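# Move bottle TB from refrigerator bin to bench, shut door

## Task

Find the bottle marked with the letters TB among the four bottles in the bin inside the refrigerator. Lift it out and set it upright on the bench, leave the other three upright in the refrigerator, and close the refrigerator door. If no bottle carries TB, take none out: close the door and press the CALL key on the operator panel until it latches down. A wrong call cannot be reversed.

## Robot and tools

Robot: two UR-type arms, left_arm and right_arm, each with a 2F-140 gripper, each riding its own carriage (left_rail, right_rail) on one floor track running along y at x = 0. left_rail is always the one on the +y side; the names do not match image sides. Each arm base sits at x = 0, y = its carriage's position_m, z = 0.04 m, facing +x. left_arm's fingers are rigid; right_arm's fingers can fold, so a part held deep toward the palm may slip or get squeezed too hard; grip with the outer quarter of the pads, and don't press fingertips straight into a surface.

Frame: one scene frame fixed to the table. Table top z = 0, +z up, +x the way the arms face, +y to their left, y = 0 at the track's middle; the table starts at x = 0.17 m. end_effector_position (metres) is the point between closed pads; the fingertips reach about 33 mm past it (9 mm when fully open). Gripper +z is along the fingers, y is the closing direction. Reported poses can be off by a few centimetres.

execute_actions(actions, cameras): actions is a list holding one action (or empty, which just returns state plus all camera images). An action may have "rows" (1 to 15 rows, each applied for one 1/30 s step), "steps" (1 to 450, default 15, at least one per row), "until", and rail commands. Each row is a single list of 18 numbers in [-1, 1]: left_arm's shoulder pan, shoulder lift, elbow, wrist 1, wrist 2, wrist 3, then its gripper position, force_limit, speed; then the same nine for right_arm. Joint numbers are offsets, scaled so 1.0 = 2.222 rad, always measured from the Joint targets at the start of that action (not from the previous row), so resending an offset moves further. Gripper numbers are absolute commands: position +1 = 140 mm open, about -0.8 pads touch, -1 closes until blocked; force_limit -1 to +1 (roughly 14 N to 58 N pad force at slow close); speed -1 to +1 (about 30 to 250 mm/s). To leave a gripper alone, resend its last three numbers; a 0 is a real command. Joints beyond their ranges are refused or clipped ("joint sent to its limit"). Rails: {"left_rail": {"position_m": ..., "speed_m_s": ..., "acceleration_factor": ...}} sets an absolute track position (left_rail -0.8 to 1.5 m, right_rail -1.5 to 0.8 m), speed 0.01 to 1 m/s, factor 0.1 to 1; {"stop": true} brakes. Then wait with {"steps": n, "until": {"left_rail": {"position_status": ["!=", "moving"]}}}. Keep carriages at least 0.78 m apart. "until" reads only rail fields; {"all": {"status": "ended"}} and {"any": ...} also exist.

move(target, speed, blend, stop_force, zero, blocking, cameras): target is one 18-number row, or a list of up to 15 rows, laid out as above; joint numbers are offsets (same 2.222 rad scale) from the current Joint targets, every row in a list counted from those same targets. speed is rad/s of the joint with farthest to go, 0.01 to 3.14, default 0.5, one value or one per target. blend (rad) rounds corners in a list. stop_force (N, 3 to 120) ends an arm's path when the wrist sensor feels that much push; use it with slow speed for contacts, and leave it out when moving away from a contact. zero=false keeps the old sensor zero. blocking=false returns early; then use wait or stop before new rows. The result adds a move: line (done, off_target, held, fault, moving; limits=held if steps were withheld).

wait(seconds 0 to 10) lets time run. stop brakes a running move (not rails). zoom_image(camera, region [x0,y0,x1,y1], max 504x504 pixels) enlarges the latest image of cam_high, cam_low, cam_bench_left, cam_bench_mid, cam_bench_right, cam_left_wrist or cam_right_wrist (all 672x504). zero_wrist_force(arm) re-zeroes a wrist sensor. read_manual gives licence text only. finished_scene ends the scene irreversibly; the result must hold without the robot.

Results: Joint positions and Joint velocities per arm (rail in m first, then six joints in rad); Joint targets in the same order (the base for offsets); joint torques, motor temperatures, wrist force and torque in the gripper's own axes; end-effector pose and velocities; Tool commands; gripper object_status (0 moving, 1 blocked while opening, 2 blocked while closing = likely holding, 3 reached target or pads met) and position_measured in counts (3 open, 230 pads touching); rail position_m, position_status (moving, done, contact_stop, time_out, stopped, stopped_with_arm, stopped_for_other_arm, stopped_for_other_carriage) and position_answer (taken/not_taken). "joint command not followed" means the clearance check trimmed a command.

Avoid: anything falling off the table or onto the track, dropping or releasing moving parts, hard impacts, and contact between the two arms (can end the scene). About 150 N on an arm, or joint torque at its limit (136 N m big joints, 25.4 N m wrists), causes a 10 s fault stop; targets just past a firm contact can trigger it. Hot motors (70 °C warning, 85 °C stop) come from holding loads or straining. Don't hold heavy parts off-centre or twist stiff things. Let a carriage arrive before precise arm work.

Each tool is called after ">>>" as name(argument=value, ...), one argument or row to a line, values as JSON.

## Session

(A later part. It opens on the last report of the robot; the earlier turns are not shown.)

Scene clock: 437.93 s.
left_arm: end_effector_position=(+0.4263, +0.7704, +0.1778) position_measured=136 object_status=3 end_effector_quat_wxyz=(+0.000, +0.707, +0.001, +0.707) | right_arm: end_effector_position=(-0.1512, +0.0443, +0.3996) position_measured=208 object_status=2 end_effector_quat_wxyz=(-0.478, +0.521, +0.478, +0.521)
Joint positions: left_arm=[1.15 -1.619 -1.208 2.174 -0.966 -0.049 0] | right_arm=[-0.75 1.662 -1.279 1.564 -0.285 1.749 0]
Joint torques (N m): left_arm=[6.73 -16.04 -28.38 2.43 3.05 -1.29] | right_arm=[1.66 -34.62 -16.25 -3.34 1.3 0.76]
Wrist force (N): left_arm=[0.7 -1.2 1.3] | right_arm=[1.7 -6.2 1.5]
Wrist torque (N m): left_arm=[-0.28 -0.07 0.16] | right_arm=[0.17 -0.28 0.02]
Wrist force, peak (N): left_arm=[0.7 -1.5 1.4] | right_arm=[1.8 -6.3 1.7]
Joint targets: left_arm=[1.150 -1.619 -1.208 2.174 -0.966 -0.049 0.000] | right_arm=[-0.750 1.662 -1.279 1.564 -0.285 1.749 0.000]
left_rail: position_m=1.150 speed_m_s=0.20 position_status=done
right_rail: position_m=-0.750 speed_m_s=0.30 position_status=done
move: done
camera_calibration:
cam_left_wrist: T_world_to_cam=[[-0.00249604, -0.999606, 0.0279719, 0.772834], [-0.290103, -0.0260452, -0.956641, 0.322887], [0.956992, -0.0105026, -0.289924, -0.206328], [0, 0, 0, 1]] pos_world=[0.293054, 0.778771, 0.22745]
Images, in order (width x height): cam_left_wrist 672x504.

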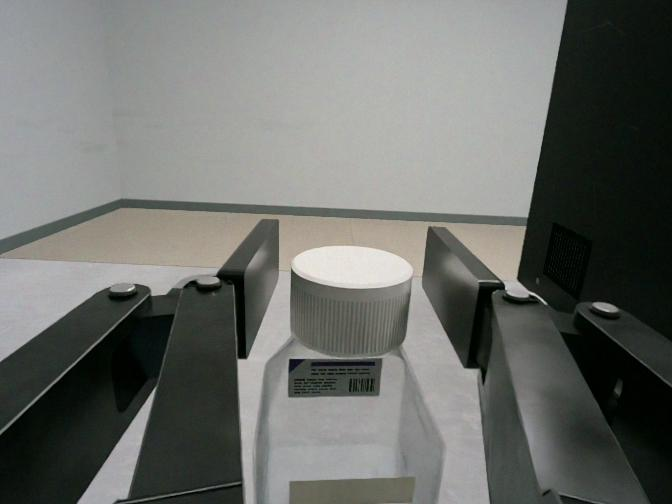

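>>> execute_actions(
  actions=[
    {"rows":[[0,0,0,0,0,0,-1,0,-1,0,0,0,0,0,0,-1,-0.5,-1]],"steps":60},
  ],
)

>>> move(
  target=[
    [0,-0.1475,-0.1013,0.2487,0,0,-1,0,-1,0,0,0,0,0,0,-1,-0.5,-1],
    [-0.2889,-0.1383,-0.1109,0.2492,-0.2889,0,-1,0,-1,0,0,0,0,0,0,-1,-0.5,-1],
  ],
  speed=0.25,
  blend=[0.1,0],
)

>>> execute_actions(
  actions=[
    {"left_rail":{"position_m":0.62,"speed_m_s":0.2},"steps":200,"until":{"all":{"status":"ended"}}},
  ],
  cameras=["cam_left_wrist","cam_right_wrist"],
)

Scene clock: 441.40 s.
left_arm: end_effector_position=(+0.4263, +0.7704, +0.1778) position_measured=161 object_status=2 end_effector_quat_wxyz=(+0.000, +0.707, +0.001, +0.707) | right_arm: end_effector_position=(-0.1512, +0.0443, +0.3996) position_measured=208 object_status=2 end_effector_quat_wxyz=(-0.478, +0.521, +0.478, +0.521)
Joint positions: left_arm=[1.15 -1.619 -1.208 2.174 -0.966 -0.049 0] | right_arm=[-0.75 1.662 -1.279 1.564 -0.285 1.749 0]
Joint torques (N m): left_arm=[2.73 -16.52 -28.29 0.71 3.01 -1.34] | right_arm=[1.6 -34.38 -16.5 -3.34 1.23 0.89]
Wrist force (N): left_arm=[2.9 -2.2 0.2] | right_arm=[1.7 -6.1 1.3]
Wrist torque (N m): left_arm=[-0.26 -0.16 0.19] | right_arm=[0.19 -0.29 0.02]
Wrist force, peak (N): left_arm=[2.9 -2.4 0.3] | right_arm=[1.7 -6.3 1.5]
Joint targets: left_arm=[1.150 -1.619 -1.208 2.174 -0.966 -0.049 0.000] | right_arm=[-0.750 1.662 -1.279 1.564 -0.285 1.749 0.000]
left_rail: position_m=1.150 speed_m_s=0.20 position_status=done
right_rail: position_m=-0.750 speed_m_s=0.30 position_status=done

Scene clock: 446.77 s.
left_arm: end_effector_position=(+0.1703, +0.7701, +0.3702) position_measured=161 object_status=2 end_effector_quat_wxyz=(+0.000, +0.707, +0.001, +0.707) | right_arm: end_effector_position=(-0.1512, +0.0443, +0.3996) position_measured=208 object_status=2 end_effector_quat_wxyz=(-0.478, +0.521, +0.478, +0.521)
Joint positions: left_arm=[1.15 -2.26 -1.516 1.927 -0.412 -0.691 0] | right_arm=[-0.75 1.662 -1.279 1.564 -0.285 1.749 0]
Joint torques (N m): left_arm=[-6.82 -9.5 -35.64 4.53 -2.51 -1.28] | right_arm=[1.42 -34.23 -16.65 -3.38 1.36 0.71]
Wrist force (N): left_arm=[-4.4 -1.3 1.3] | right_arm=[1.6 -6.1 1.5]
Wrist torque (N m): left_arm=[-0.37 0.10 0.15] | right_arm=[0.18 -0.24 0.02]
Wrist force, peak (N): left_arm=[-4.9 -0.7 1.7] | right_arm=[1.8 -6.4 1.3]
Joint targets: left_arm=[1.150 -2.261 -1.516 1.927 -0.412 -0.691 0.000] | right_arm=[-0.750 1.662 -1.279 1.564 -0.285 1.749 0.000]
left_rail: position_m=1.150 speed_m_s=0.20 position_status=done
right_rail: position_m=-0.750 speed_m_s=0.30 position_status=done
move: done

Scene clock: 450.47 s.
left_arm: end_effector_position=(+0.1702, +0.2401, +0.3702) position_measured=161 object_status=2 end_effector_quat_wxyz=(+0.000, +0.707, +0.001, +0.707) | right_arm: end_effector_position=(-0.1512, +0.0443, +0.3996) position_measured=208 object_status=2 end_effector_quat_wxyz=(-0.478, +0.521, +0.478, +0.521)
Joint positions: left_arm=[0.62 -2.261 -1.516 1.927 -0.412 -0.691 0] | right_arm=[-0.75 1.662 -1.279 1.564 -0.285 1.749 0]
Joint torques (N m): left_arm=[-4.11 -14.45 -25.19 2.48 -2.41 -1.23] | right_arm=[1.95 -33.72 -16.41 -3.35 1.46 0.74]
Wrist force (N): left_arm=[-4.5 -1.5 1.6] | right_arm=[1.5 -6.3 1.5]
Wrist torque (N m): left_arm=[-0.40 0.11 0.15] | right_arm=[0.14 -0.23 0.02]
Wrist force, peak (N): left_arm=[-4.5 -1.9 1.7] | right_arm=[1.6 -6.4 1.6]
Joint targets: left_arm=[0.620 -2.261 -1.516 1.927 -0.412 -0.691 0.000] | right_arm=[-0.750 1.662 -1.279 1.564 -0.285 1.749 0.000]
Tool commands: left_gripper/position=-1.0 left_gripper/force_limit=+0.0 left_gripper/speed=-1.0 right_gripper/position=-1.0 right_gripper/force_limit=-0.5 right_gripper/speed=-1.0
left_rail: position_m=0.620 speed_m_s=0.20 position_status=done
right_rail: position_m=-0.750 speed_m_s=0.30 position_status=done
camera_calibration:
cam_left_wrist: T_world_to_cam=[[-0.00242385, -0.999609, 0.0278484, 0.236769], [-0.290312, -0.0259457, -0.95658, 0.41889], [0.956929, -0.0104033, -0.290136, 0.089065], [0, 0, 0, 1]] pos_world=[0.0369539, 0.248472, 0.419949]
cam_right_wrist: T_world_to_cam=[[0.990447, -0.133004, -0.0363833, 0.17117], [-0.0733485, -0.28475, -0.955791, 0.401202], [0.116764, 0.94933, -0.291786, 0.235511], [0, 0, 0, 1]] pos_world=[-0.167607, -0.0865686, 0.458412]
Images, in order (width x height): cam_left_wrist 672x504, cam_right_wrist 672x504.

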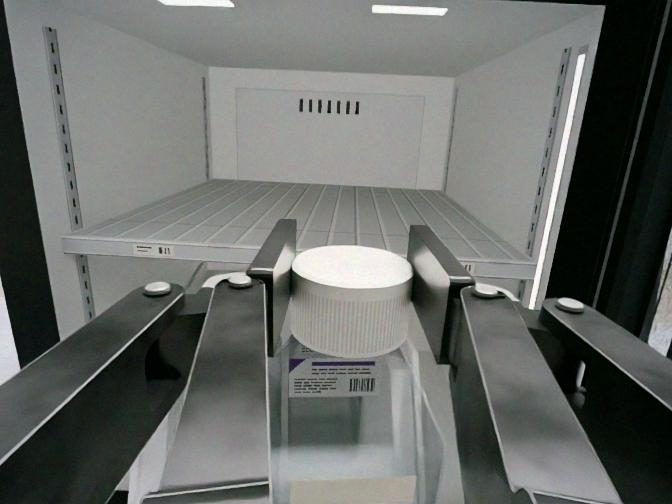

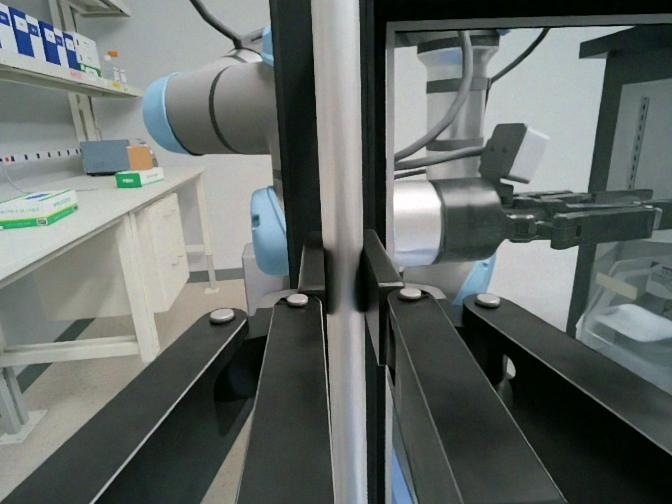

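>>> move(
  target=[0.158,-0.004,0.0045,0,0.127,0,-1,0,-1,0,0,0,0,0,0,-1,-0.5,-1],
  speed=0.15,
  stop_force=15,
  cameras=["cam_left_wrist","cam_right_wrist"],
)

>>> zoom_image(
  camera="cam_right_wrist",
  region=[470, 140, 672, 380],
)

Scene clock: 457.53 s.
left_arm: end_effector_position=(+0.3101, +0.2401, +0.3702) position_measured=161 object_status=2 end_effector_quat_wxyz=(-0.025, +0.707, +0.025, +0.707) | right_arm: end_effector_position=(-0.1512, +0.0443, +0.3996) position_measured=208 object_status=2 end_effector_quat_wxyz=(-0.478, +0.521, +0.478, +0.521)
Joint positions: left_arm=[0.62 -1.91 -1.525 1.937 -0.412 -0.409 0] | right_arm=[-0.75 1.662 -1.279 1.564 -0.285 1.749 0]
Joint torques (N m): left_arm=[8.41 -33.57 -6.91 0.66 2.91 -1.04] | right_arm=[1.54 -33.52 -16.73 -3.32 1.5 0.65]
Wrist force (N): left_arm=[-4.0 -0.8 -2.5] | right_arm=[2.6 -5.4 1.5]
Wrist torque (N m): left_arm=[-0.30 0.04 0.14] | right_arm=[0.18 -0.28 0.02]
Wrist force, peak (N): left_arm=[-5.6 -1.0 -2.1] | right_arm=[2.7 -6.5 1.5]
Joint targets: left_arm=[0.620 -1.910 -1.525 1.937 -0.412 -0.409 0.000] | right_arm=[-0.750 1.662 -1.279 1.564 -0.285 1.749 0.000]
left_rail: position_m=0.620 speed_m_s=0.20 position_status=done
right_rail: position_m=-0.750 speed_m_s=0.30 position_status=done
move: done
camera_calibration:
cam_left_wrist: T_world_to_cam=[[0.0663224, -0.997435, 0.026916, 0.21562], [-0.287412, -0.044929, -0.956753, 0.4632], [0.955508, 0.0557181, -0.289655, -0.0604634], [0, 0, 0, 1]] pos_world=[0.176602, 0.239247, 0.419851]
cam_right_wrist: T_world_to_cam=[[0.990447, -0.133004, -0.0363833, 0.17117], [-0.0733485, -0.28475, -0.955791, 0.401202], [0.116764, 0.94933, -0.291786, 0.235511], [0, 0, 0, 1]] pos_world=[-0.167607, -0.0865686, 0.458412]
Images, in order (width x height): cam_left_wrist 672x504, cam_right_wrist 672x504.

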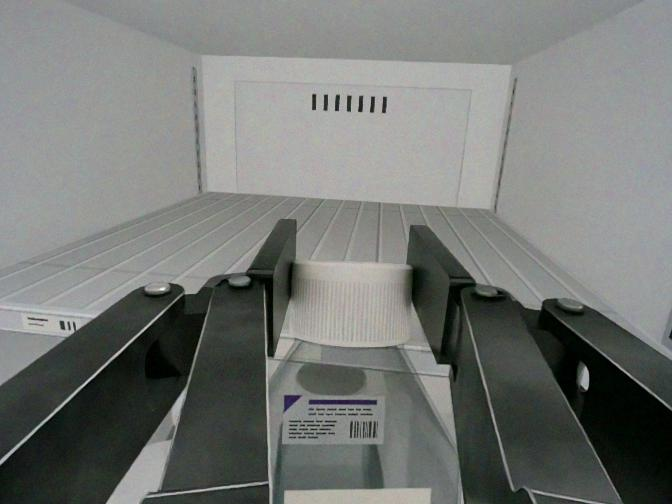

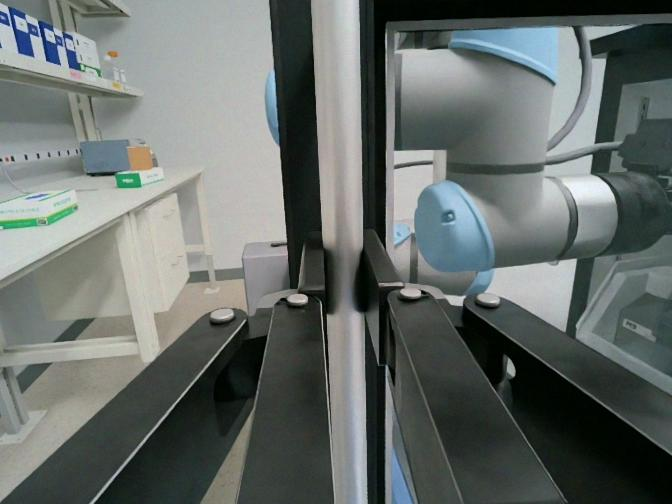

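Scaled by 2.100 from the camera's 672x504 image, which has a finer 960x720 frame.

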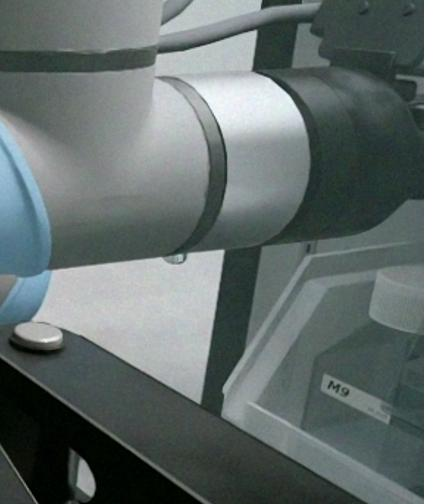

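>>> move(
  target=[-0.158,0.004,-0.0045,0,-0.127,0,-1,0,-1,0,0,0,0,0,0,-1,-0.5,-1],
  speed=0.2,
)

>>> execute_actions(
  actions=[
    {"left_rail":{"position_m":1.1,"speed_m_s":0.2},"steps":200,"until":{"all":{"status":"ended"}}},
  ],
)

>>> move(
  target=[
    [0.257,0.0001,0.0307,-0.0873,0.2573,0,-1,0,-1,0,0,0,0,0,0,-1,-0.5,-1],
    [0.2573,0.0627,0.0933,-0.1556,0.2577,0,-1,0,-1,0,0,0,0,0,0,-1,-0.5,-1],
  ],
  speed=[0.3,0.08],
  stop_force=20,
  cameras=["cam_left_wrist","cam_bench_left"],
)

>>> zoom_image(
  camera="cam_bench_left",
  region=[120, 240, 280, 400],
)

Scene clock: 466.17 s.
left_arm: end_effector_position=(+0.1703, +0.2401, +0.3702) position_measured=161 object_status=2 end_effector_quat_wxyz=(+0.000, +0.707, +0.001, +0.707) | right_arm: end_effector_position=(-0.1512, +0.0443, +0.3996) position_measured=208 object_status=2 end_effector_quat_wxyz=(-0.478, +0.521, +0.478, +0.521)
Joint positions: left_arm=[0.62 -2.26 -1.516 1.927 -0.412 -0.691 0] | right_arm=[-0.75 1.662 -1.279 1.564 -0.285 1.749 0]
Joint torques (N m): left_arm=[-8.46 -9.52 -35.22 2.24 -2.23 -0.87] | right_arm=[1.38 -33.21 -16.59 -3.28 1.62 0.47]
Wrist force (N): left_arm=[-4.2 -1.2 1.3] | right_arm=[2.5 -6.4 1.8]
Wrist torque (N m): left_arm=[-0.34 0.01 0.15] | right_arm=[0.13 -0.26 0.02]
Wrist force, peak (N): left_arm=[-5.9 -1.2 0.6] | right_arm=[2.8 -6.2 1.7]
Joint targets: left_arm=[0.620 -2.261 -1.516 1.927 -0.412 -0.691 0.000] | right_arm=[-0.750 1.662 -1.279 1.564 -0.285 1.749 0.000]
left_rail: position_m=0.620 speed_m_s=0.20 position_status=done
right_rail: position_m=-0.750 speed_m_s=0.30 position_status=done
move: done

Scene clock: 469.63 s.
left_arm: end_effector_position=(+0.1702, +0.7201, +0.3702) position_measured=161 object_status=2 end_effector_quat_wxyz=(+0.000, +0.707, +0.001, +0.707) | right_arm: end_effector_position=(-0.1512, +0.0443, +0.3996) position_measured=208 object_status=2 end_effector_quat_wxyz=(-0.478, +0.521, +0.478, +0.521)
Joint positions: left_arm=[1.1 -2.261 -1.516 1.927 -0.412 -0.691 0] | right_arm=[-0.75 1.662 -1.279 1.564 -0.285 1.749 0]
Joint torques (N m): left_arm=[-4.98 -24.55 -27.85 -0.01 -1.44 -1.02] | right_arm=[1.68 -33.41 -16.41 -3.31 1.61 0.53]
Wrist force (N): left_arm=[-4.4 -1.4 1.5] | right_arm=[2.4 -6.0 1.6]
Wrist torque (N m): left_arm=[-0.38 0.09 0.15] | right_arm=[0.21 -0.24 0.02]
Wrist force, peak (N): left_arm=[-4.5 -1.8 1.7] | right_arm=[2.8 -6.3 1.6]
Joint targets: left_arm=[1.100 -2.261 -1.516 1.927 -0.412 -0.691 0.000] | right_arm=[-0.750 1.662 -1.279 1.564 -0.285 1.749 0.000]
Tool commands: left_gripper/position=-1.0 left_gripper/force_limit=+0.0 left_gripper/speed=-1.0 right_gripper/position=-1.0 right_gripper/force_limit=-0.5 right_gripper/speed=-1.0
left_rail: position_m=1.100 speed_m_s=0.20 position_status=done
right_rail: position_m=-0.750 speed_m_s=0.30 position_status=done

Scene clock: 474.60 s.
left_arm: end_effector_position=(+0.4002, +0.7200, +0.2502) position_measured=161 object_status=2 end_effector_quat_wxyz=(+0.000, +0.707, +0.000, +0.707) | right_arm: end_effector_position=(-0.1512, +0.0443, +0.3996) position_measured=208 object_status=2 end_effector_quat_wxyz=(-0.478, +0.521, +0.478, +0.521)
Joint positions: left_arm=[1.1 -1.689 -1.376 2.134 -0.758 -0.118 0] | right_arm=[-0.75 1.662 -1.279 1.564 -0.285 1.749 0]
Joint torques (N m): left_arm=[6.61 -13.8 -3.81 -1.94 2.98 -0.89] | right_arm=[0.76 -33.07 -16.79 -3.32 1.53 0.42]
Wrist force (N): left_arm=[-3.8 -1.6 1.7] | right_arm=[2.4 -6.1 1.3]
Wrist torque (N m): left_arm=[-0.42 -0.01 0.19] | right_arm=[0.18 -0.24 0.02]
Wrist force, peak (N): left_arm=[-4.3 -1.7 2.5] | right_arm=[2.5 -6.4 1.7]
Joint targets: left_arm=[1.100 -1.689 -1.376 2.134 -0.758 -0.118 0.000] | right_arm=[-0.750 1.662 -1.279 1.564 -0.285 1.749 0.000]
left_rail: position_m=1.100 speed_m_s=0.20 position_status=done
right_rail: position_m=-0.750 speed_m_s=0.30 position_status=done
move: done
camera_calibration:
cam_left_wrist: T_world_to_cam=[[-0.00330207, -0.999628, 0.0270661, 0.720965], [-0.290026, -0.0249456, -0.956693, 0.382461], [0.957013, -0.011009, -0.289836, -0.160552], [0, 0, 0, 1]] pos_world=[0.266955, 0.728471, 0.299851]
Images, in order (width x height): cam_bench_left 672x504, cam_left_wrist 672x504.

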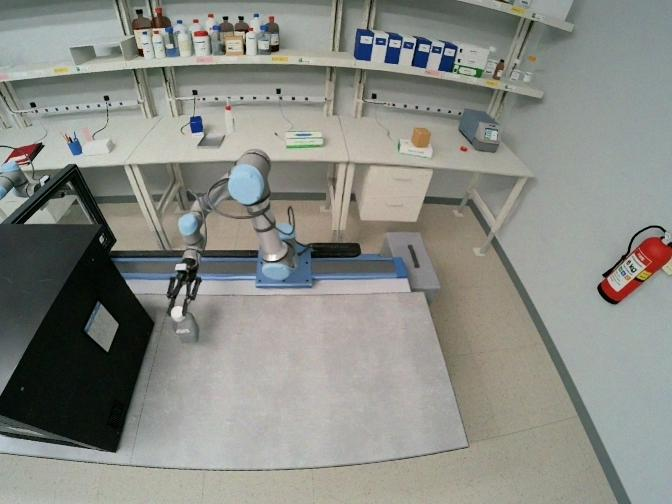

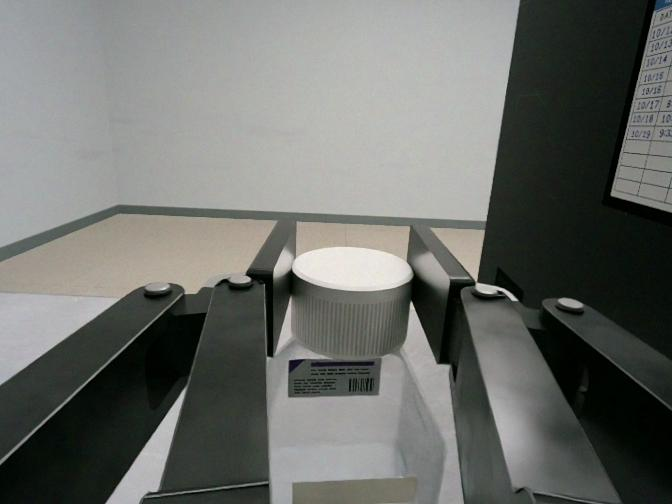

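Scaled by 3.150 from the camera's 672x504 image, which has a finer 960x720 frame.

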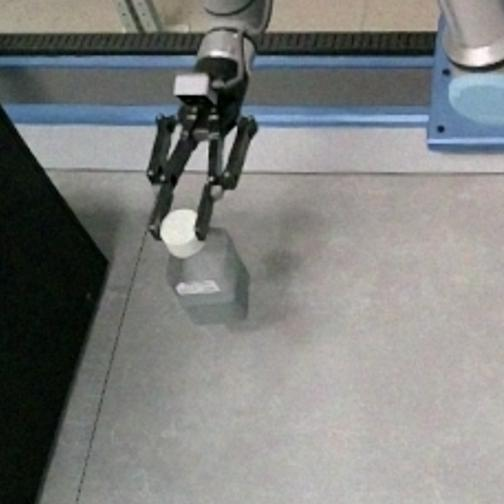

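>>> move(
  target=[0,0.0694,0.026,-0.0955,0,0,-1,0,-1,0,0,0,0,0,0,-1,-0.5,-1],
  speed=0.06,
  stop_force=8,
)

>>> move(
  target=[0,0,0,0,0,0,-0.055,0,-1,0,0,0,0,0,0,-1,-0.5,-1],
  cameras=["cam_left_wrist"],
)

Scene clock: 479.73 s.
left_arm: end_effector_position=(+0.4002, +0.7200, +0.1787) position_measured=161 object_status=2 end_effector_quat_wxyz=(+0.000, +0.707, +0.000, +0.707) | right_arm: end_effector_position=(-0.1512, +0.0443, +0.3996) position_measured=208 object_status=2 end_effector_quat_wxyz=(-0.478, +0.521, +0.478, +0.521)
Joint positions: left_arm=[1.1 -1.689 -1.222 2.192 -0.97 -0.118 0] | right_arm=[-0.75 1.662 -1.279 1.564 -0.285 1.749 0]
Joint torques (N m): left_arm=[5.51 -15.66 0.87 -2.14 2.92 -0.74] | right_arm=[0.61 -32.88 -16.98 -3.09 1.59 0.44]
Wrist force (N): left_arm=[-0.7 -1.4 1.8] | right_arm=[2.6 -6.1 1.5]
Wrist torque (N m): left_arm=[-0.35 -0.02 0.22] | right_arm=[0.18 -0.28 0.02]
Wrist force, peak (N): left_arm=[-4.2 -1.5 1.4] | right_arm=[2.8 -6.4 1.5]
Joint targets: left_arm=[1.100 -1.689 -1.222 2.192 -0.970 -0.118 0.000] | right_arm=[-0.750 1.662 -1.279 1.564 -0.285 1.749 0.000]
left_rail: position_m=1.100 speed_m_s=0.20 position_status=done
right_rail: position_m=-0.750 speed_m_s=0.30 position_status=done
move: done

Scene clock: 480.53 s.
left_arm: end_effector_position=(+0.4002, +0.7200, +0.1787) position_measured=136 object_status=0 end_effector_quat_wxyz=(+0.000, +0.707, +0.000, +0.707) | right_arm: end_effector_position=(-0.1512, +0.0443, +0.3996) position_measured=208 object_status=2 end_effector_quat_wxyz=(-0.478, +0.521, +0.478, +0.521)
Joint positions: left_arm=[1.1 -1.689 -1.222 2.192 -0.97 -0.118 0] | right_arm=[-0.75 1.662 -1.279 1.564 -0.285 1.749 0]
Joint torques (N m): left_arm=[5.43 -16.03 1.35 -1.92 2.84 -0.83] | right_arm=[1.19 -32.68 -17.26 -3.15 1.58 0.35]
Wrist force (N): left_arm=[0.7 -1.6 1.3] | right_arm=[2.6 -6.2 1.5]
Wrist torque (N m): left_arm=[-0.37 -0.05 0.19] | right_arm=[0.17 -0.28 0.03]
Wrist force, peak (N): left_arm=[0.6 -1.1 2.0] | right_arm=[2.7 -6.3 1.5]
Joint targets: left_arm=[1.100 -1.689 -1.222 2.192 -0.970 -0.118 0.000] | right_arm=[-0.750 1.662 -1.279 1.564 -0.285 1.749 0.000]
left_rail: position_m=1.100 speed_m_s=0.20 position_status=done
right_rail: position_m=-0.750 speed_m_s=0.30 position_status=done
move: done
camera_calibration:
cam_left_wrist: T_world_to_cam=[[-0.00333856, -0.999622, 0.0272864, 0.722853], [-0.290028, -0.0251458, -0.956688, 0.314298], [0.957012, -0.0111078, -0.289835, -0.181175], [0, 0, 0, 1]] pos_world=[0.266955, 0.72847, 0.22845]
Images, in order (width x height): cam_left_wrist 672x504.

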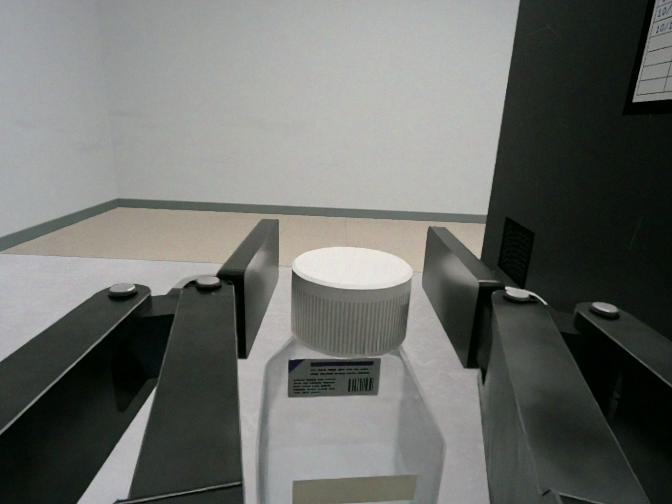

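>>> move(
  target=[-0.2373,-0.061,-0.0131,0.074,-0.2372,0,-0.055,0,-1,0,0,0,0,0,0,-1,-0.5,-1],
  speed=0.3,
)

>>> execute_actions(
  actions=[
    {"rows":[[0,0,0,0,0,0,-0.324,0,-1,0,0,0,0,0,0,-1,-0.5,-1]],"left_rail":{"position_m":0.74,"speed_m_s":0.2},"steps":150,"until":{"all":{"status":"ended"}}},
  ],
  cameras=["cam_left_wrist"],
)

>>> zoom_image(
  camera="cam_left_wrist",
  region=[240, 130, 560, 340],
)

Scene clock: 483.80 s.
left_arm: end_effector_position=(+0.2002, +0.7309, +0.2353) position_measured=136 object_status=3 end_effector_quat_wxyz=(+0.000, +0.707, +0.000, +0.707) | right_arm: end_effector_position=(-0.1512, +0.0443, +0.3996) position_measured=208 object_status=2 end_effector_quat_wxyz=(-0.478, +0.521, +0.478, +0.521)
Joint positions: left_arm=[1.1 -2.216 -1.358 2.163 -0.806 -0.645 0] | right_arm=[-0.75 1.662 -1.279 1.564 -0.285 1.749 0]
Joint torques (N m): left_arm=[-7.26 -34.24 -30.11 3.57 -2.81 -0.8] | right_arm=[0.63 -33.16 -16.72 -3.15 1.67 0.36]
Wrist force (N): left_arm=[0.4 -1.2 1.2] | right_arm=[2.6 -6.2 1.6]
Wrist torque (N m): left_arm=[-0.31 -0.03 0.14] | right_arm=[0.18 -0.28 0.02]
Wrist force, peak (N): left_arm=[0.5 -1.8 2.7] | right_arm=[2.6 -6.5 1.5]
Joint targets: left_arm=[1.100 -2.216 -1.358 2.163 -0.805 -0.645 0.000] | right_arm=[-0.750 1.662 -1.279 1.564 -0.285 1.749 0.000]
left_rail: position_m=1.100 speed_m_s=0.20 position_status=done
right_rail: position_m=-0.750 speed_m_s=0.30 position_status=done
move: done

Scene clock: 486.67 s.
left_arm: end_effector_position=(+0.2001, +0.3709, +0.2354) position_measured=170 object_status=3 end_effector_quat_wxyz=(+0.000, +0.707, +0.000, +0.707) | right_arm: end_effector_position=(-0.1512, +0.0443, +0.3996) position_measured=208 object_status=2 end_effector_quat_wxyz=(-0.478, +0.521, +0.478, +0.521)
Joint positions: left_arm=[0.74 -2.216 -1.358 2.163 -0.805 -0.645 0] | right_arm=[-0.75 1.662 -1.279 1.564 -0.285 1.749 0]
Joint torques (N m): left_arm=[-7.6 -32.44 -24.32 2.4 -2.61 -0.79] | right_arm=[0.58 -32.82 -16.97 -3.11 1.65 0.31]
Wrist force (N): left_arm=[0.4 -1.1 1.3] | right_arm=[2.7 -6.3 1.7]
Wrist torque (N m): left_arm=[-0.30 -0.05 0.15] | right_arm=[0.15 -0.30 0.02]
Wrist force, peak (N): left_arm=[0.6 -1.7 1.4] | right_arm=[2.8 -6.4 1.4]
Joint targets: left_arm=[0.740 -2.216 -1.358 2.163 -0.805 -0.645 0.000] | right_arm=[-0.750 1.662 -1.279 1.564 -0.285 1.749 0.000]
left_rail: position_m=0.740 speed_m_s=0.20 position_status=done
right_rail: position_m=-0.750 speed_m_s=0.30 position_status=done
camera_calibration:
cam_left_wrist: T_world_to_cam=[[-0.00359182, -0.999616, 0.0274737, 0.371732], [-0.290127, -0.0252505, -0.956655, 0.301644], [0.956981, -0.011407, -0.289925, 0.0230884], [0, 0, 0, 1]] pos_world=[0.066755, 0.379469, 0.28505]
Images, in order (width x height): cam_left_wrist 672x504.

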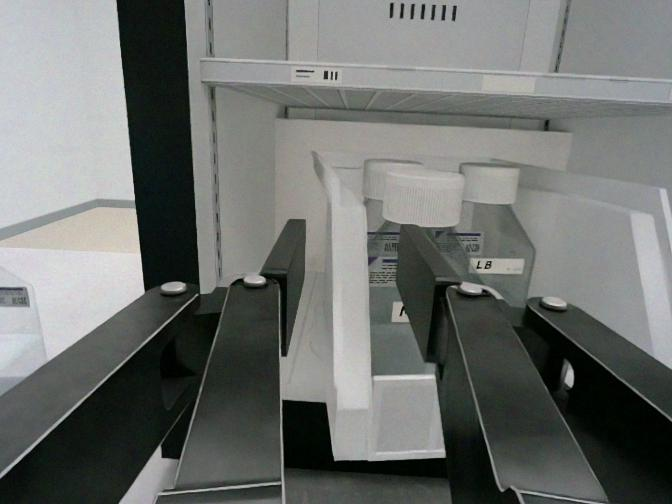

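Scaled by 1.575 from the camera's 672x504 image, which has a finer 960x720 frame.

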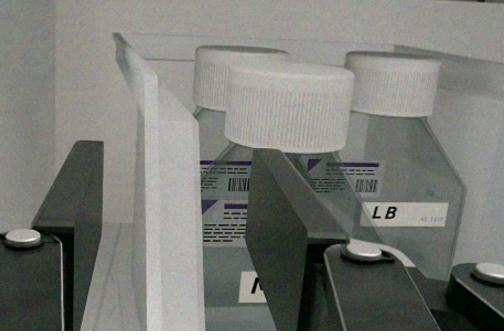

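>>> move(
  target=[0.0527,-0.0107,0.0141,-0.0034,0.0527,0,-0.324,0,-1,0,0,0,0,0,0,-1,-0.5,-1],
  speed=0.12,
  stop_force=8,
)

>>> execute_actions(
  actions=[
    {"rows":[[0,0,0,0,0,0,-1,0,-1,0,0,0,0,0,0,-1,-0.5,-1]],"steps":60},
  ],
)

>>> move(
  target=[-0.0369,0.0075,-0.0099,0.0024,-0.0369,0,-1,0,-1,0,0,0,0,0,0,-1,-0.5,-1],
  speed=0.08,
  stop_force=25,
  cameras=["cam_left_wrist"],
)

Scene clock: 489.37 s.
left_arm: end_effector_position=(+0.2500, +0.3709, +0.2353) position_measured=170 object_status=3 end_effector_quat_wxyz=(+0.000, +0.707, +0.000, +0.707) | right_arm: end_effector_position=(-0.1512, +0.0443, +0.3996) position_measured=208 object_status=2 end_effector_quat_wxyz=(-0.478, +0.521, +0.478, +0.521)
Joint positions: left_arm=[0.74 -2.099 -1.382 2.194 -0.813 -0.528 0] | right_arm=[-0.75 1.662 -1.279 1.564 -0.285 1.749 0]
Joint torques (N m): left_arm=[6.47 -33.41 -0.62 -1.26 3.09 -0.73] | right_arm=[0.33 -32.99 -17.14 -3.11 1.69 0.35]
Wrist force (N): left_arm=[0.5 -1.1 1.7] | right_arm=[2.7 -6.1 1.6]
Wrist torque (N m): left_arm=[-0.27 -0.07 0.14] | right_arm=[0.18 -0.28 0.02]
Wrist force, peak (N): left_arm=[0.5 -1.3 1.9] | right_arm=[2.8 -6.3 1.3]
Joint targets: left_arm=[0.740 -2.099 -1.382 2.194 -0.813 -0.528 0.000] | right_arm=[-0.750 1.662 -1.279 1.564 -0.285 1.749 0.000]
left_rail: position_m=0.740 speed_m_s=0.20 position_status=done
right_rail: position_m=-0.750 speed_m_s=0.30 position_status=done
move: done

Scene clock: 491.57 s.
left_arm: end_effector_position=(+0.2500, +0.3709, +0.2353) position_measured=204 object_status=2 end_effector_quat_wxyz=(+0.000, +0.707, +0.000, +0.707) | right_arm: end_effector_position=(-0.1512, +0.0443, +0.3996) position_measured=208 object_status=2 end_effector_quat_wxyz=(-0.478, +0.521, +0.478, +0.521)
Joint positions: left_arm=[0.74 -2.099 -1.382 2.194 -0.813 -0.528 0] | right_arm=[-0.75 1.662 -1.279 1.564 -0.285 1.749 0]
Joint torques (N m): left_arm=[6.55 -31.18 -1.15 1.77 0.98 -0.64] | right_arm=[0.91 -32.62 -17 -3.16 1.67 0.33]
Wrist force (N): left_arm=[2.2 -1.6 -3.3] | right_arm=[2.5 -5.1 1.5]
Wrist torque (N m): left_arm=[-0.35 -0.13 -0.51] | right_arm=[0.24 -0.29 0.02]
Wrist force, peak (N): left_arm=[2.3 -1.6 -3.6] | right_arm=[2.7 -6.3 1.6]
Joint targets: left_arm=[0.740 -2.099 -1.382 2.194 -0.813 -0.528 0.000] | right_arm=[-0.750 1.662 -1.279 1.564 -0.285 1.749 0.000]
left_rail: position_m=0.740 speed_m_s=0.20 position_status=done
right_rail: position_m=-0.750 speed_m_s=0.30 position_status=done

Scene clock: 493.67 s.
left_arm: end_effector_position=(+0.2151, +0.3702, +0.2354) position_measured=204 object_status=2 end_effector_quat_wxyz=(+0.000, +0.707, +0.000, +0.707) | right_arm: end_effector_position=(-0.1512, +0.0443, +0.3996) position_measured=208 object_status=2 end_effector_quat_wxyz=(-0.478, +0.521, +0.478, +0.521)
Joint positions: left_arm=[0.74 -2.181 -1.365 2.172 -0.808 -0.61 0] | right_arm=[-0.75 1.662 -1.279 1.564 -0.285 1.749 0]
Joint torques (N m): left_arm=[-10.82 -10.47 -30.9 3.76 -2.25 -0.74] | right_arm=[0.38 -32.64 -16.91 -3.03 1.62 0.31]
Wrist force (N): left_arm=[-0.1 -0.9 6.4] | right_arm=[2.7 -6.5 1.2]
Wrist torque (N m): left_arm=[0.17 0.42 -0.52] | right_arm=[0.19 -0.27 0.02]
Wrist force, peak (N): left_arm=[2.1 2.2 6.4] | right_arm=[2.6 -6.8 1.5]
Joint targets: left_arm=[0.740 -2.181 -1.365 2.172 -0.808 -0.610 0.000] | right_arm=[-0.750 1.662 -1.279 1.564 -0.285 1.749 0.000]
left_rail: position_m=0.740 speed_m_s=0.20 position_status=done
right_rail: position_m=-0.750 speed_m_s=0.30 position_status=done
move: done
camera_calibration:
cam_left_wrist: T_world_to_cam=[[-0.00359182, -0.999616, 0.0274737, 0.370984], [-0.290127, -0.0252505, -0.956655, 0.3061], [0.956981, -0.011407, -0.289925, 0.00865787], [0, 0, 0, 1]] pos_world=[0.081855, 0.378669, 0.28515]
Images, in order (width x height): cam_left_wrist 672x504.

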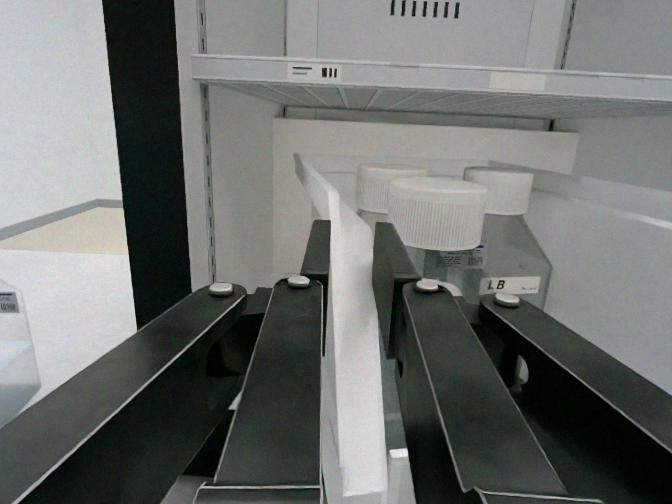

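>>> move(
  target=[0,0,0,0,0,0,-0.25,0,-1,0,0,0,0,0,0,-1,-0.5,-1],
)

>>> move(
  target=[-0.0491,0.0141,-0.0187,0.0049,-0.0492,0,-0.25,0,-1,0,0,0,0,0,0,-1,-0.5,-1],
  speed=0.2,
)

>>> execute_actions(
  actions=[
    {"rows":[[0,0,0,0,0,0,1,0,-0.5,0,0,0,0,0,0,-1,-0.5,-1]],"left_rail":{"position_m":0.65,"speed_m_s":0.1},"steps":150,"until":{"all":{"status":"ended"}}},
  ],
  cameras=["cam_left_wrist"],
)

Scene clock: 495.83 s.
left_arm: end_effector_position=(+0.2151, +0.3702, +0.2354) position_measured=160 object_status=0 end_effector_quat_wxyz=(+0.000, +0.707, +0.000, +0.707) | right_arm: end_effector_position=(-0.1512, +0.0443, +0.3996) position_measured=208 object_status=2 end_effector_quat_wxyz=(-0.478, +0.521, +0.478, +0.521)
Joint positions: left_arm=[0.74 -2.181 -1.365 2.172 -0.808 -0.61 0] | right_arm=[-0.75 1.662 -1.279 1.564 -0.285 1.749 0]
Joint torques (N m): left_arm=[1.78 -12.71 -24.67 1.74 -1.75 -0.65] | right_arm=[-0.02 -32.55 -16.67 -3.07 1.69 0.29]
Wrist force (N): left_arm=[0.5 -0.8 1.3] | right_arm=[2.7 -5.7 1.6]
Wrist torque (N m): left_arm=[-0.23 -0.05 0.15] | right_arm=[0.15 -0.30 0.03]
Wrist force, peak (N): left_arm=[-0.2 -0.8 6.5] | right_arm=[2.7 -6.6 1.7]
Joint targets: left_arm=[0.740 -2.181 -1.365 2.172 -0.808 -0.610 0.000] | right_arm=[-0.750 1.662 -1.279 1.564 -0.285 1.749 0.000]
left_rail: position_m=0.740 speed_m_s=0.20 position_status=done
right_rail: position_m=-0.750 speed_m_s=0.30 position_status=done
move: done

Scene clock: 496.93 s.
left_arm: end_effector_position=(+0.1652, +0.3710, +0.2354) position_measured=160 object_status=3 end_effector_quat_wxyz=(+0.000, +0.707, +0.000, +0.707) | right_arm: end_effector_position=(-0.1512, +0.0443, +0.3996) position_measured=208 object_status=2 end_effector_quat_wxyz=(-0.478, +0.521, +0.478, +0.521)
Joint positions: left_arm=[0.74 -2.29 -1.334 2.131 -0.797 -0.719 0] | right_arm=[-0.75 1.662 -1.279 1.564 -0.285 1.749 0]
Joint torques (N m): left_arm=[-8.53 -11.24 -29.5 3.75 -2.8 -0.7] | right_arm=[0.13 -32.07 -17.38 -3.07 1.69 0.37]
Wrist force (N): left_arm=[0.6 -1.2 1.4] | right_arm=[2.4 -5.5 1.6]
Wrist torque (N m): left_arm=[-0.33 -0.10 0.18] | right_arm=[0.19 -0.23 0.02]
Wrist force, peak (N): left_arm=[0.3 -1.2 2.1] | right_arm=[2.8 -5.9 1.6]
Joint targets: left_arm=[0.740 -2.290 -1.334 2.131 -0.797 -0.720 0.000] | right_arm=[-0.750 1.662 -1.279 1.564 -0.285 1.749 0.000]
left_rail: position_m=0.740 speed_m_s=0.20 position_status=done
right_rail: position_m=-0.750 speed_m_s=0.30 position_status=done
move: done

Scene clock: 498.50 s.
left_arm: end_effector_position=(+0.1650, +0.2810, +0.2354) position_measured=3 object_status=3 end_effector_quat_wxyz=(+0.000, +0.707, +0.000, +0.707) | right_arm: end_effector_position=(-0.1512, +0.0443, +0.3996) position_measured=208 object_status=2 end_effector_quat_wxyz=(-0.478, +0.521, +0.478, +0.521)
Joint positions: left_arm=[0.65 -2.29 -1.334 2.131 -0.797 -0.72 0] | right_arm=[-0.75 1.662 -1.279 1.564 -0.285 1.749 0]
Joint torques (N m): left_arm=[-8.95 -13.91 -26.99 2.23 -2.56 -0.58] | right_arm=[0.28 -32.16 -16.83 -3.07 1.74 0.34]
Wrist force (N): left_arm=[0.6 -1.1 1.6] | right_arm=[2.7 -5.7 1.6]
Wrist torque (N m): left_arm=[-0.32 -0.05 0.18] | right_arm=[0.16 -0.29 0.02]
Wrist force, peak (N): left_arm=[0.5 -2.1 1.5] | right_arm=[2.6 -5.9 1.8]
Joint targets: left_arm=[0.650 -2.290 -1.334 2.131 -0.797 -0.720 0.000] | right_arm=[-0.750 1.662 -1.279 1.564 -0.285 1.749 0.000]
left_rail: position_m=0.650 speed_m_s=0.10 position_status=done
right_rail: position_m=-0.750 speed_m_s=0.30 position_status=done
camera_calibration:
cam_left_wrist: T_world_to_cam=[[-0.00333994, -0.999631, 0.02697, 0.281782], [-0.289724, -0.0248461, -0.956788, 0.289126], [0.957104, -0.0110095, -0.289534, 0.0553259], [0, 0, 0, 1]] pos_world=[0.0317553, 0.289471, 0.285051]
Images, in order (width x height): cam_left_wrist 672x504.

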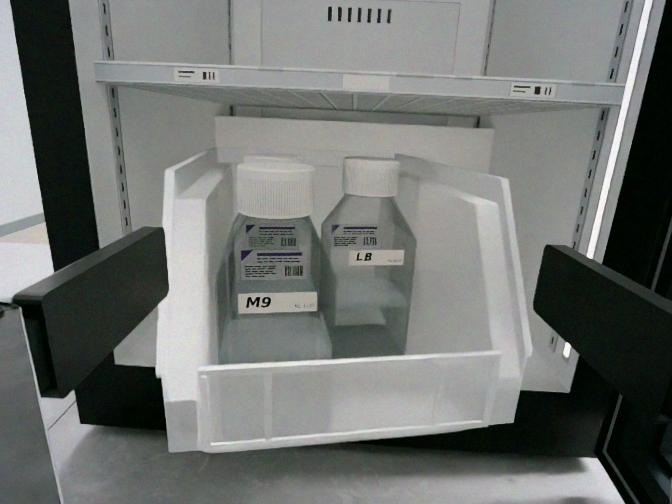

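>>> execute_actions(
  actions=[
    {"rows":[[0,0,0,0,0,0,-0.055,0,-1,0,0,0,0,0,0,-1,-0.5,-1]],"left_rail":{"position_m":1.1,"speed_m_s":0.25},"steps":150,"until":{"all":{"status":"ended"}}},
  ],
)

>>> move(
  target=[
    [0.1623,0.0422,0.0408,-0.083,0.1627,0,-0.055,0,-1,0,0,0,0,0,0,-1,-0.5,-1],
    [0.2705,0.0504,0.0275,-0.0779,0.2709,0,-0.055,0,-1,0,0,0,0,0,0,-1,-0.5,-1],
  ],
  speed=[0.35,0.15],
  blend=[0.02,0],
  stop_force=8,
)

>>> execute_actions(
  actions=[
    {"rows":[[0,0,0,0,0,0,-1,0,-1,0,0,0,0,0,0,-1,-0.5,-1]],"steps":60},
  ],
  cameras=["cam_left_wrist"],
)

Scene clock: 505.07 s.
left_arm: end_effector_position=(+0.1650, +0.7310, +0.2354) position_measured=136 object_status=3 end_effector_quat_wxyz=(+0.000, +0.707, +0.000, +0.707) | right_arm: end_effector_position=(-0.1512, +0.0443, +0.3996) position_measured=208 object_status=2 end_effector_quat_wxyz=(-0.478, +0.521, +0.478, +0.521)
Joint positions: left_arm=[1.1 -2.29 -1.334 2.131 -0.797 -0.72 0] | right_arm=[-0.75 1.662 -1.279 1.564 -0.285 1.749 0]
Joint torques (N m): left_arm=[-6.6 -24.14 -9.93 0.64 -2.28 -0.44] | right_arm=[-0.09 -31.87 -17.38 -2.91 1.67 0.41]
Wrist force (N): left_arm=[0.4 -1.2 1.5] | right_arm=[2.8 -5.4 1.4]
Wrist torque (N m): left_arm=[-0.33 -0.05 0.18] | right_arm=[0.22 -0.33 0.02]
Wrist force, peak (N): left_arm=[0.5 -1.9 1.5] | right_arm=[2.8 -5.8 1.5]
Joint targets: left_arm=[1.100 -2.290 -1.334 2.131 -0.797 -0.720 0.000] | right_arm=[-0.750 1.662 -1.279 1.564 -0.285 1.749 0.000]
left_rail: position_m=1.100 speed_m_s=0.25 position_status=done
right_rail: position_m=-0.750 speed_m_s=0.30 position_status=done

Scene clock: 508.83 s.
left_arm: end_effector_position=(+0.4001, +0.7196, +0.1785) position_measured=136 object_status=3 end_effector_quat_wxyz=(+0.000, +0.707, +0.000, +0.707) | right_arm: end_effector_position=(-0.1512, +0.0443, +0.3996) position_measured=208 object_status=2 end_effector_quat_wxyz=(-0.478, +0.521, +0.478, +0.521)
Joint positions: left_arm=[1.1 -1.689 -1.222 2.192 -0.97 -0.118 0] | right_arm=[-0.75 1.662 -1.279 1.564 -0.285 1.749 0]
Joint torques (N m): left_arm=[6.74 -15.54 -28.86 2.46 3.09 -0.54] | right_arm=[-0.27 -31.46 -17.71 -2.88 1.75 0.47]
Wrist force (N): left_arm=[0.8 -1.4 1.2] | right_arm=[2.5 -5.6 1.5]
Wrist torque (N m): left_arm=[-0.32 -0.07 0.21] | right_arm=[0.19 -0.25 0.02]
Wrist force, peak (N): left_arm=[0.8 -1.5 1.8] | right_arm=[2.8 -5.9 1.6]
Joint targets: left_arm=[1.100 -1.689 -1.222 2.192 -0.970 -0.118 0.000] | right_arm=[-0.750 1.662 -1.279 1.564 -0.285 1.749 0.000]
left_rail: position_m=1.100 speed_m_s=0.25 position_status=done
right_rail: position_m=-0.750 speed_m_s=0.30 position_status=done
move: done

Scene clock: 511.03 s.
left_arm: end_effector_position=(+0.4001, +0.7196, +0.1785) position_measured=161 object_status=2 end_effector_quat_wxyz=(+0.000, +0.707, +0.000, +0.707) | right_arm: end_effector_position=(-0.1512, +0.0443, +0.3996) position_measured=208 object_status=2 end_effector_quat_wxyz=(-0.478, +0.521, +0.478, +0.521)
Joint positions: left_arm=[1.1 -1.689 -1.222 2.192 -0.97 -0.118 0] | right_arm=[-0.75 1.662 -1.279 1.564 -0.285 1.749 0]
Joint torques (N m): left_arm=[2.86 -15.84 -27.72 0.7 2.91 -0.43] | right_arm=[-0.04 -31.56 -17.41 -2.79 1.7 0.43]
Wrist force (N): left_arm=[3.0 -2.6 0.0] | right_arm=[2.7 -5.4 1.7]
Wrist torque (N m): left_arm=[-0.33 -0.15 0.23] | right_arm=[0.23 -0.29 0.02]
Wrist force, peak (N): left_arm=[3.0 -2.6 0.1] | right_arm=[2.4 -5.9 1.7]
Joint targets: left_arm=[1.100 -1.689 -1.222 2.192 -0.970 -0.118 0.000] | right_arm=[-0.750 1.662 -1.279 1.564 -0.285 1.749 0.000]
left_rail: position_m=1.100 speed_m_s=0.25 position_status=done
right_rail: position_m=-0.750 speed_m_s=0.30 position_status=done
camera_calibration:
cam_left_wrist: T_world_to_cam=[[-0.00421361, -0.999631, 0.0268252, 0.722902], [-0.290046, -0.0244506, -0.9567, 0.313572], [0.957003, -0.0118117, -0.289836, -0.180626], [0, 0, 0, 1]] pos_world=[0.266856, 0.728169, 0.228251]
Images, in order (width x height): cam_left_wrist 672x504.

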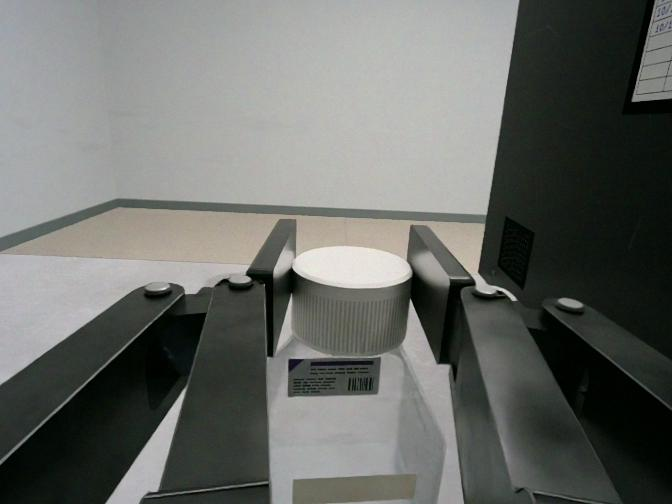

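>>> move(
  target=[
    [0,-0.1757,-0.1718,0.3475,0,0,-1,0,-1,0,0,0,0,0,0,-1,-0.5,-1],
    [-0.2359,-0.1292,-0.2189,0.348,-0.2949,0,-1,0,-1,0,0,0,0,0,0,-1,-0.5,-1],
  ],
  speed=0.3,
  blend=[0.1,0],
)

>>> execute_actions(
  actions=[
    {"left_rail":{"position_m":0.59,"speed_m_s":0.2},"steps":200,"until":{"all":{"status":"ended"}}},
  ],
  cameras=["cam_left_wrist"],
)

>>> move(
  target=[0.1,-0.0404,0.0412,-0.0008,0.1,0,-1,0,-1,0,0,0,0,0,0,-1,-0.5,-1],
  speed=0.15,
  stop_force=10,
  cameras=["cam_left_wrist","cam_right_wrist"],
)

Scene clock: 517.13 s.
left_arm: end_effector_position=(+0.1690, +0.7315, +0.4503) position_measured=161 object_status=2 end_effector_quat_wxyz=(-0.046, +0.706, +0.046, +0.706) | right_arm: end_effector_position=(-0.1512, +0.0443, +0.3996) position_measured=208 object_status=2 end_effector_quat_wxyz=(-0.478, +0.521, +0.478, +0.521)
Joint positions: left_arm=[1.1 -2.213 -1.509 1.706 -0.197 -0.773 0] | right_arm=[-0.75 1.662 -1.279 1.564 -0.285 1.749 0]
Joint torques (N m): left_arm=[-8.86 -11.66 -36.86 4.56 -2.42 -0.44] | right_arm=[-0.59 -30.75 -18 -2.69 1.63 0.52]
Wrist force (N): left_arm=[-3.9 -1.3 1.4] | right_arm=[2.5 -5.7 1.6]
Wrist torque (N m): left_arm=[-0.38 0.03 0.16] | right_arm=[0.16 -0.26 0.02]
Wrist force, peak (N): left_arm=[-4.9 -2.0 1.3] | right_arm=[2.7 -5.9 1.7]
Joint targets: left_arm=[1.100 -2.213 -1.509 1.706 -0.197 -0.773 0.000] | right_arm=[-0.750 1.662 -1.279 1.564 -0.285 1.749 0.000]
left_rail: position_m=1.100 speed_m_s=0.25 position_status=done
right_rail: position_m=-0.750 speed_m_s=0.30 position_status=done
move: done

Scene clock: 520.73 s.
left_arm: end_effector_position=(+0.1689, +0.2215, +0.4503) position_measured=161 object_status=2 end_effector_quat_wxyz=(-0.046, +0.706, +0.046, +0.706) | right_arm: end_effector_position=(-0.1512, +0.0443, +0.3996) position_measured=208 object_status=2 end_effector_quat_wxyz=(-0.478, +0.521, +0.478, +0.521)
Joint positions: left_arm=[0.59 -2.213 -1.509 1.706 -0.197 -0.773 0] | right_arm=[-0.75 1.662 -1.279 1.564 -0.285 1.749 0]
Joint torques (N m): left_arm=[-4.96 -19.8 -26.14 2.78 -2.44 -0.4] | right_arm=[-0.73 -30.58 -17.83 -2.55 1.72 0.48]
Wrist force (N): left_arm=[-3.8 -1.2 1.6] | right_arm=[2.7 -5.6 1.7]
Wrist torque (N m): left_arm=[-0.37 0.01 0.17] | right_arm=[0.18 -0.29 0.02]
Wrist force, peak (N): left_arm=[-4.0 -1.8 1.8] | right_arm=[2.9 -5.9 1.5]
Joint targets: left_arm=[0.590 -2.213 -1.509 1.706 -0.197 -0.773 0.000] | right_arm=[-0.750 1.662 -1.279 1.564 -0.285 1.749 0.000]
Tool commands: left_gripper/position=-1.0 left_gripper/force_limit=+0.0 left_gripper/speed=-1.0 right_gripper/position=-1.0 right_gripper/force_limit=-0.5 right_gripper/speed=-1.0
left_rail: position_m=0.590 speed_m_s=0.20 position_status=done
right_rail: position_m=-0.750 speed_m_s=0.30 position_status=done
camera_calibration:
cam_left_wrist: T_world_to_cam=[[0.126425, -0.991604, 0.0271619, 0.192725], [-0.284122, -0.0624314, -0.956753, 0.50173], [0.950416, 0.11324, -0.28963, 0.0868471], [0, 0, 0, 1]] pos_world=[0.0356466, 0.212596, 0.499951]
Images, in order (width x height): cam_left_wrist 672x504.

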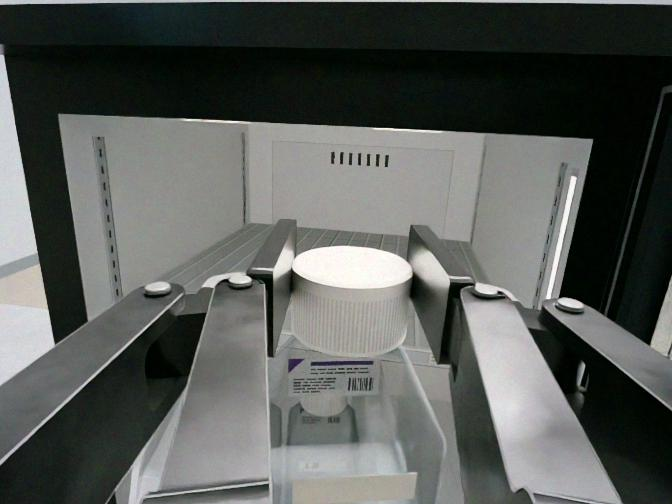

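Scene clock: 523.37 s.
left_arm: end_effector_position=(+0.2781, +0.2358, +0.4502) position_measured=161 object_status=2 end_effector_quat_wxyz=(-0.046, +0.706, +0.046, +0.706) | right_arm: end_effector_position=(-0.1512, +0.0443, +0.3996) position_measured=208 object_status=2 end_effector_quat_wxyz=(-0.478, +0.521, +0.478, +0.521)
Joint positions: left_arm=[0.59 -1.991 -1.598 1.797 -0.198 -0.551 0] | right_arm=[-0.75 1.662 -1.279 1.564 -0.285 1.749 0]
Joint torques (N m): left_arm=[6.39 -30.8 -8.08 -0.43 3.06 -0.29] | right_arm=[-0.86 -30.63 -17.55 -2.56 1.74 0.54]
Wrist force (N): left_arm=[-4.2 -1.2 1.9] | right_arm=[2.6 -5.7 1.4]
Wrist torque (N m): left_arm=[-0.37 0.10 0.17] | right_arm=[0.16 -0.27 0.02]
Wrist force, peak (N): left_arm=[-3.9 -1.3 2.5] | right_arm=[2.7 -6.0 1.5]
Joint targets: left_arm=[0.590 -1.991 -1.598 1.797 -0.198 -0.551 0.000] | right_arm=[-0.750 1.662 -1.279 1.564 -0.285 1.749 0.000]
left_rail: position_m=0.590 speed_m_s=0.20 position_status=done
right_rail: position_m=-0.750 speed_m_s=0.30 position_status=done
move: done
camera_calibration:
cam_left_wrist: T_world_to_cam=[[0.12644, -0.991602, 0.0271578, 0.193013], [-0.28424, -0.062446, -0.956717, 0.533617], [0.950379, 0.113248, -0.289749, -0.0183879], [0, 0, 0, 1]] pos_world=[0.144746, 0.226796, 0.499951]
cam_right_wrist: T_world_to_cam=[[0.990447, -0.133004, -0.0363833, 0.17117], [-0.0733485, -0.28475, -0.955791, 0.401202], [0.116764, 0.94933, -0.291786, 0.235511], [0, 0, 0, 1]] pos_world=[-0.167607, -0.0865686, 0.458412]
Images, in order (width x height): cam_left_wrist 672x504, cam_right_wrist 672x504.

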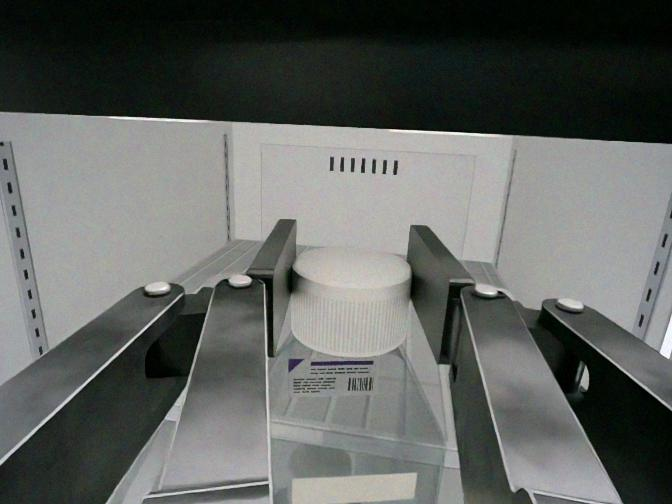

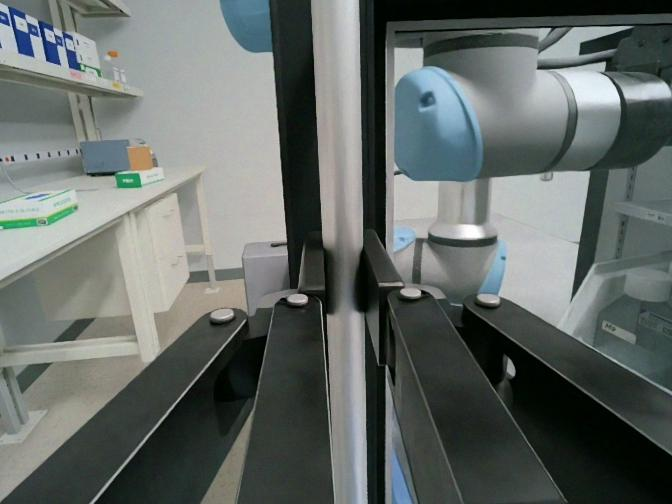

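>>> move(
  target=[0,0.0666,0.1182,-0.1849,0,0,-1,0,-1,0,0,0,0,0,0,-1,-0.5,-1],
  speed=0.12,
  stop_force=10,
  cameras=["cam_left_wrist","cam_bench_left","cam_low"],
)

Scene clock: 528.43 s.
left_arm: end_effector_position=(+0.2762, +0.2315, +0.4216) position_measured=161 object_status=2 end_effector_quat_wxyz=(-0.046, +0.706, +0.046, +0.706) | right_arm: end_effector_position=(-0.1512, +0.0443, +0.3996) position_measured=208 object_status=2 end_effector_quat_wxyz=(-0.478, +0.521, +0.478, +0.521)
Joint positions: left_arm=[0.59 -1.991 -1.571 1.845 -0.274 -0.551 0] | right_arm=[-0.75 1.662 -1.279 1.564 -0.285 1.749 0]
Joint torques (N m): left_arm=[5.99 -31.24 -37.41 4.17 1.92 -0.37] | right_arm=[-0.88 -30.47 -18.41 -2.46 1.63 0.6]
Wrist force (N): left_arm=[-4.2 -1.3 2.0] | right_arm=[1.9 -6.8 1.4]
Wrist torque (N m): left_arm=[-0.35 0.11 0.16] | right_arm=[0.20 -0.28 0.02]
Wrist force, peak (N): left_arm=[18.3 -4.9 0.5] | right_arm=[1.9 -7.0 1.4]
Joint targets: left_arm=[0.590 -1.991 -1.571 1.845 -0.274 -0.551 0.000] | right_arm=[-0.750 1.662 -1.279 1.564 -0.285 1.749 0.000]
left_rail: position_m=0.590 speed_m_s=0.20 position_status=done
right_rail: position_m=-0.750 speed_m_s=0.30 position_status=done
move: contact (left_arm); left_arm: the wrist 1 is farthest, 0.335 rad from its target
camera_calibration:
cam_left_wrist: T_world_to_cam=[[0.126436, -0.991603, 0.0271448, 0.189859], [-0.284242, -0.0624325, -0.956718, 0.505478], [0.950379, 0.113248, -0.289749, -0.0244883], [0, 0, 0, 1]] pos_world=[0.142946, 0.222596, 0.471351]
Images, in order (width x height): cam_low 672x504, cam_bench_left 672x504, cam_left_wrist 672x504.

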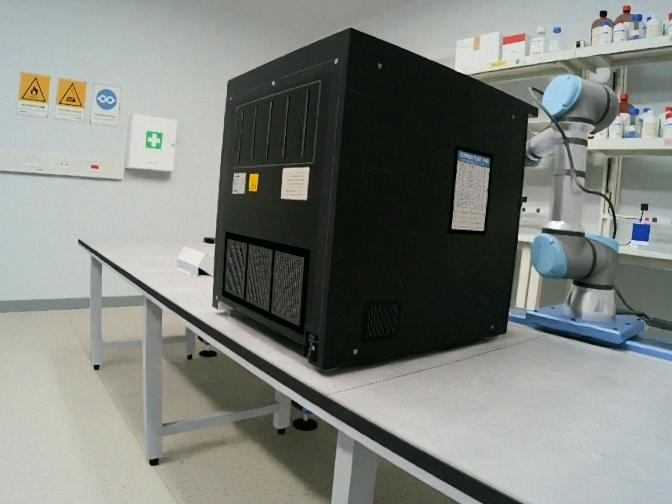

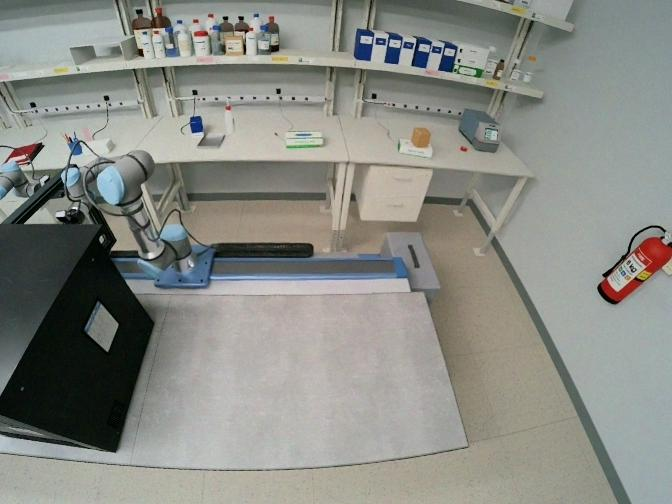

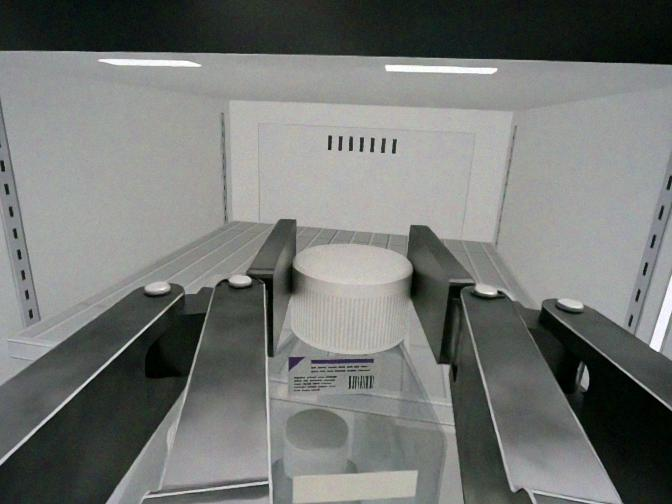

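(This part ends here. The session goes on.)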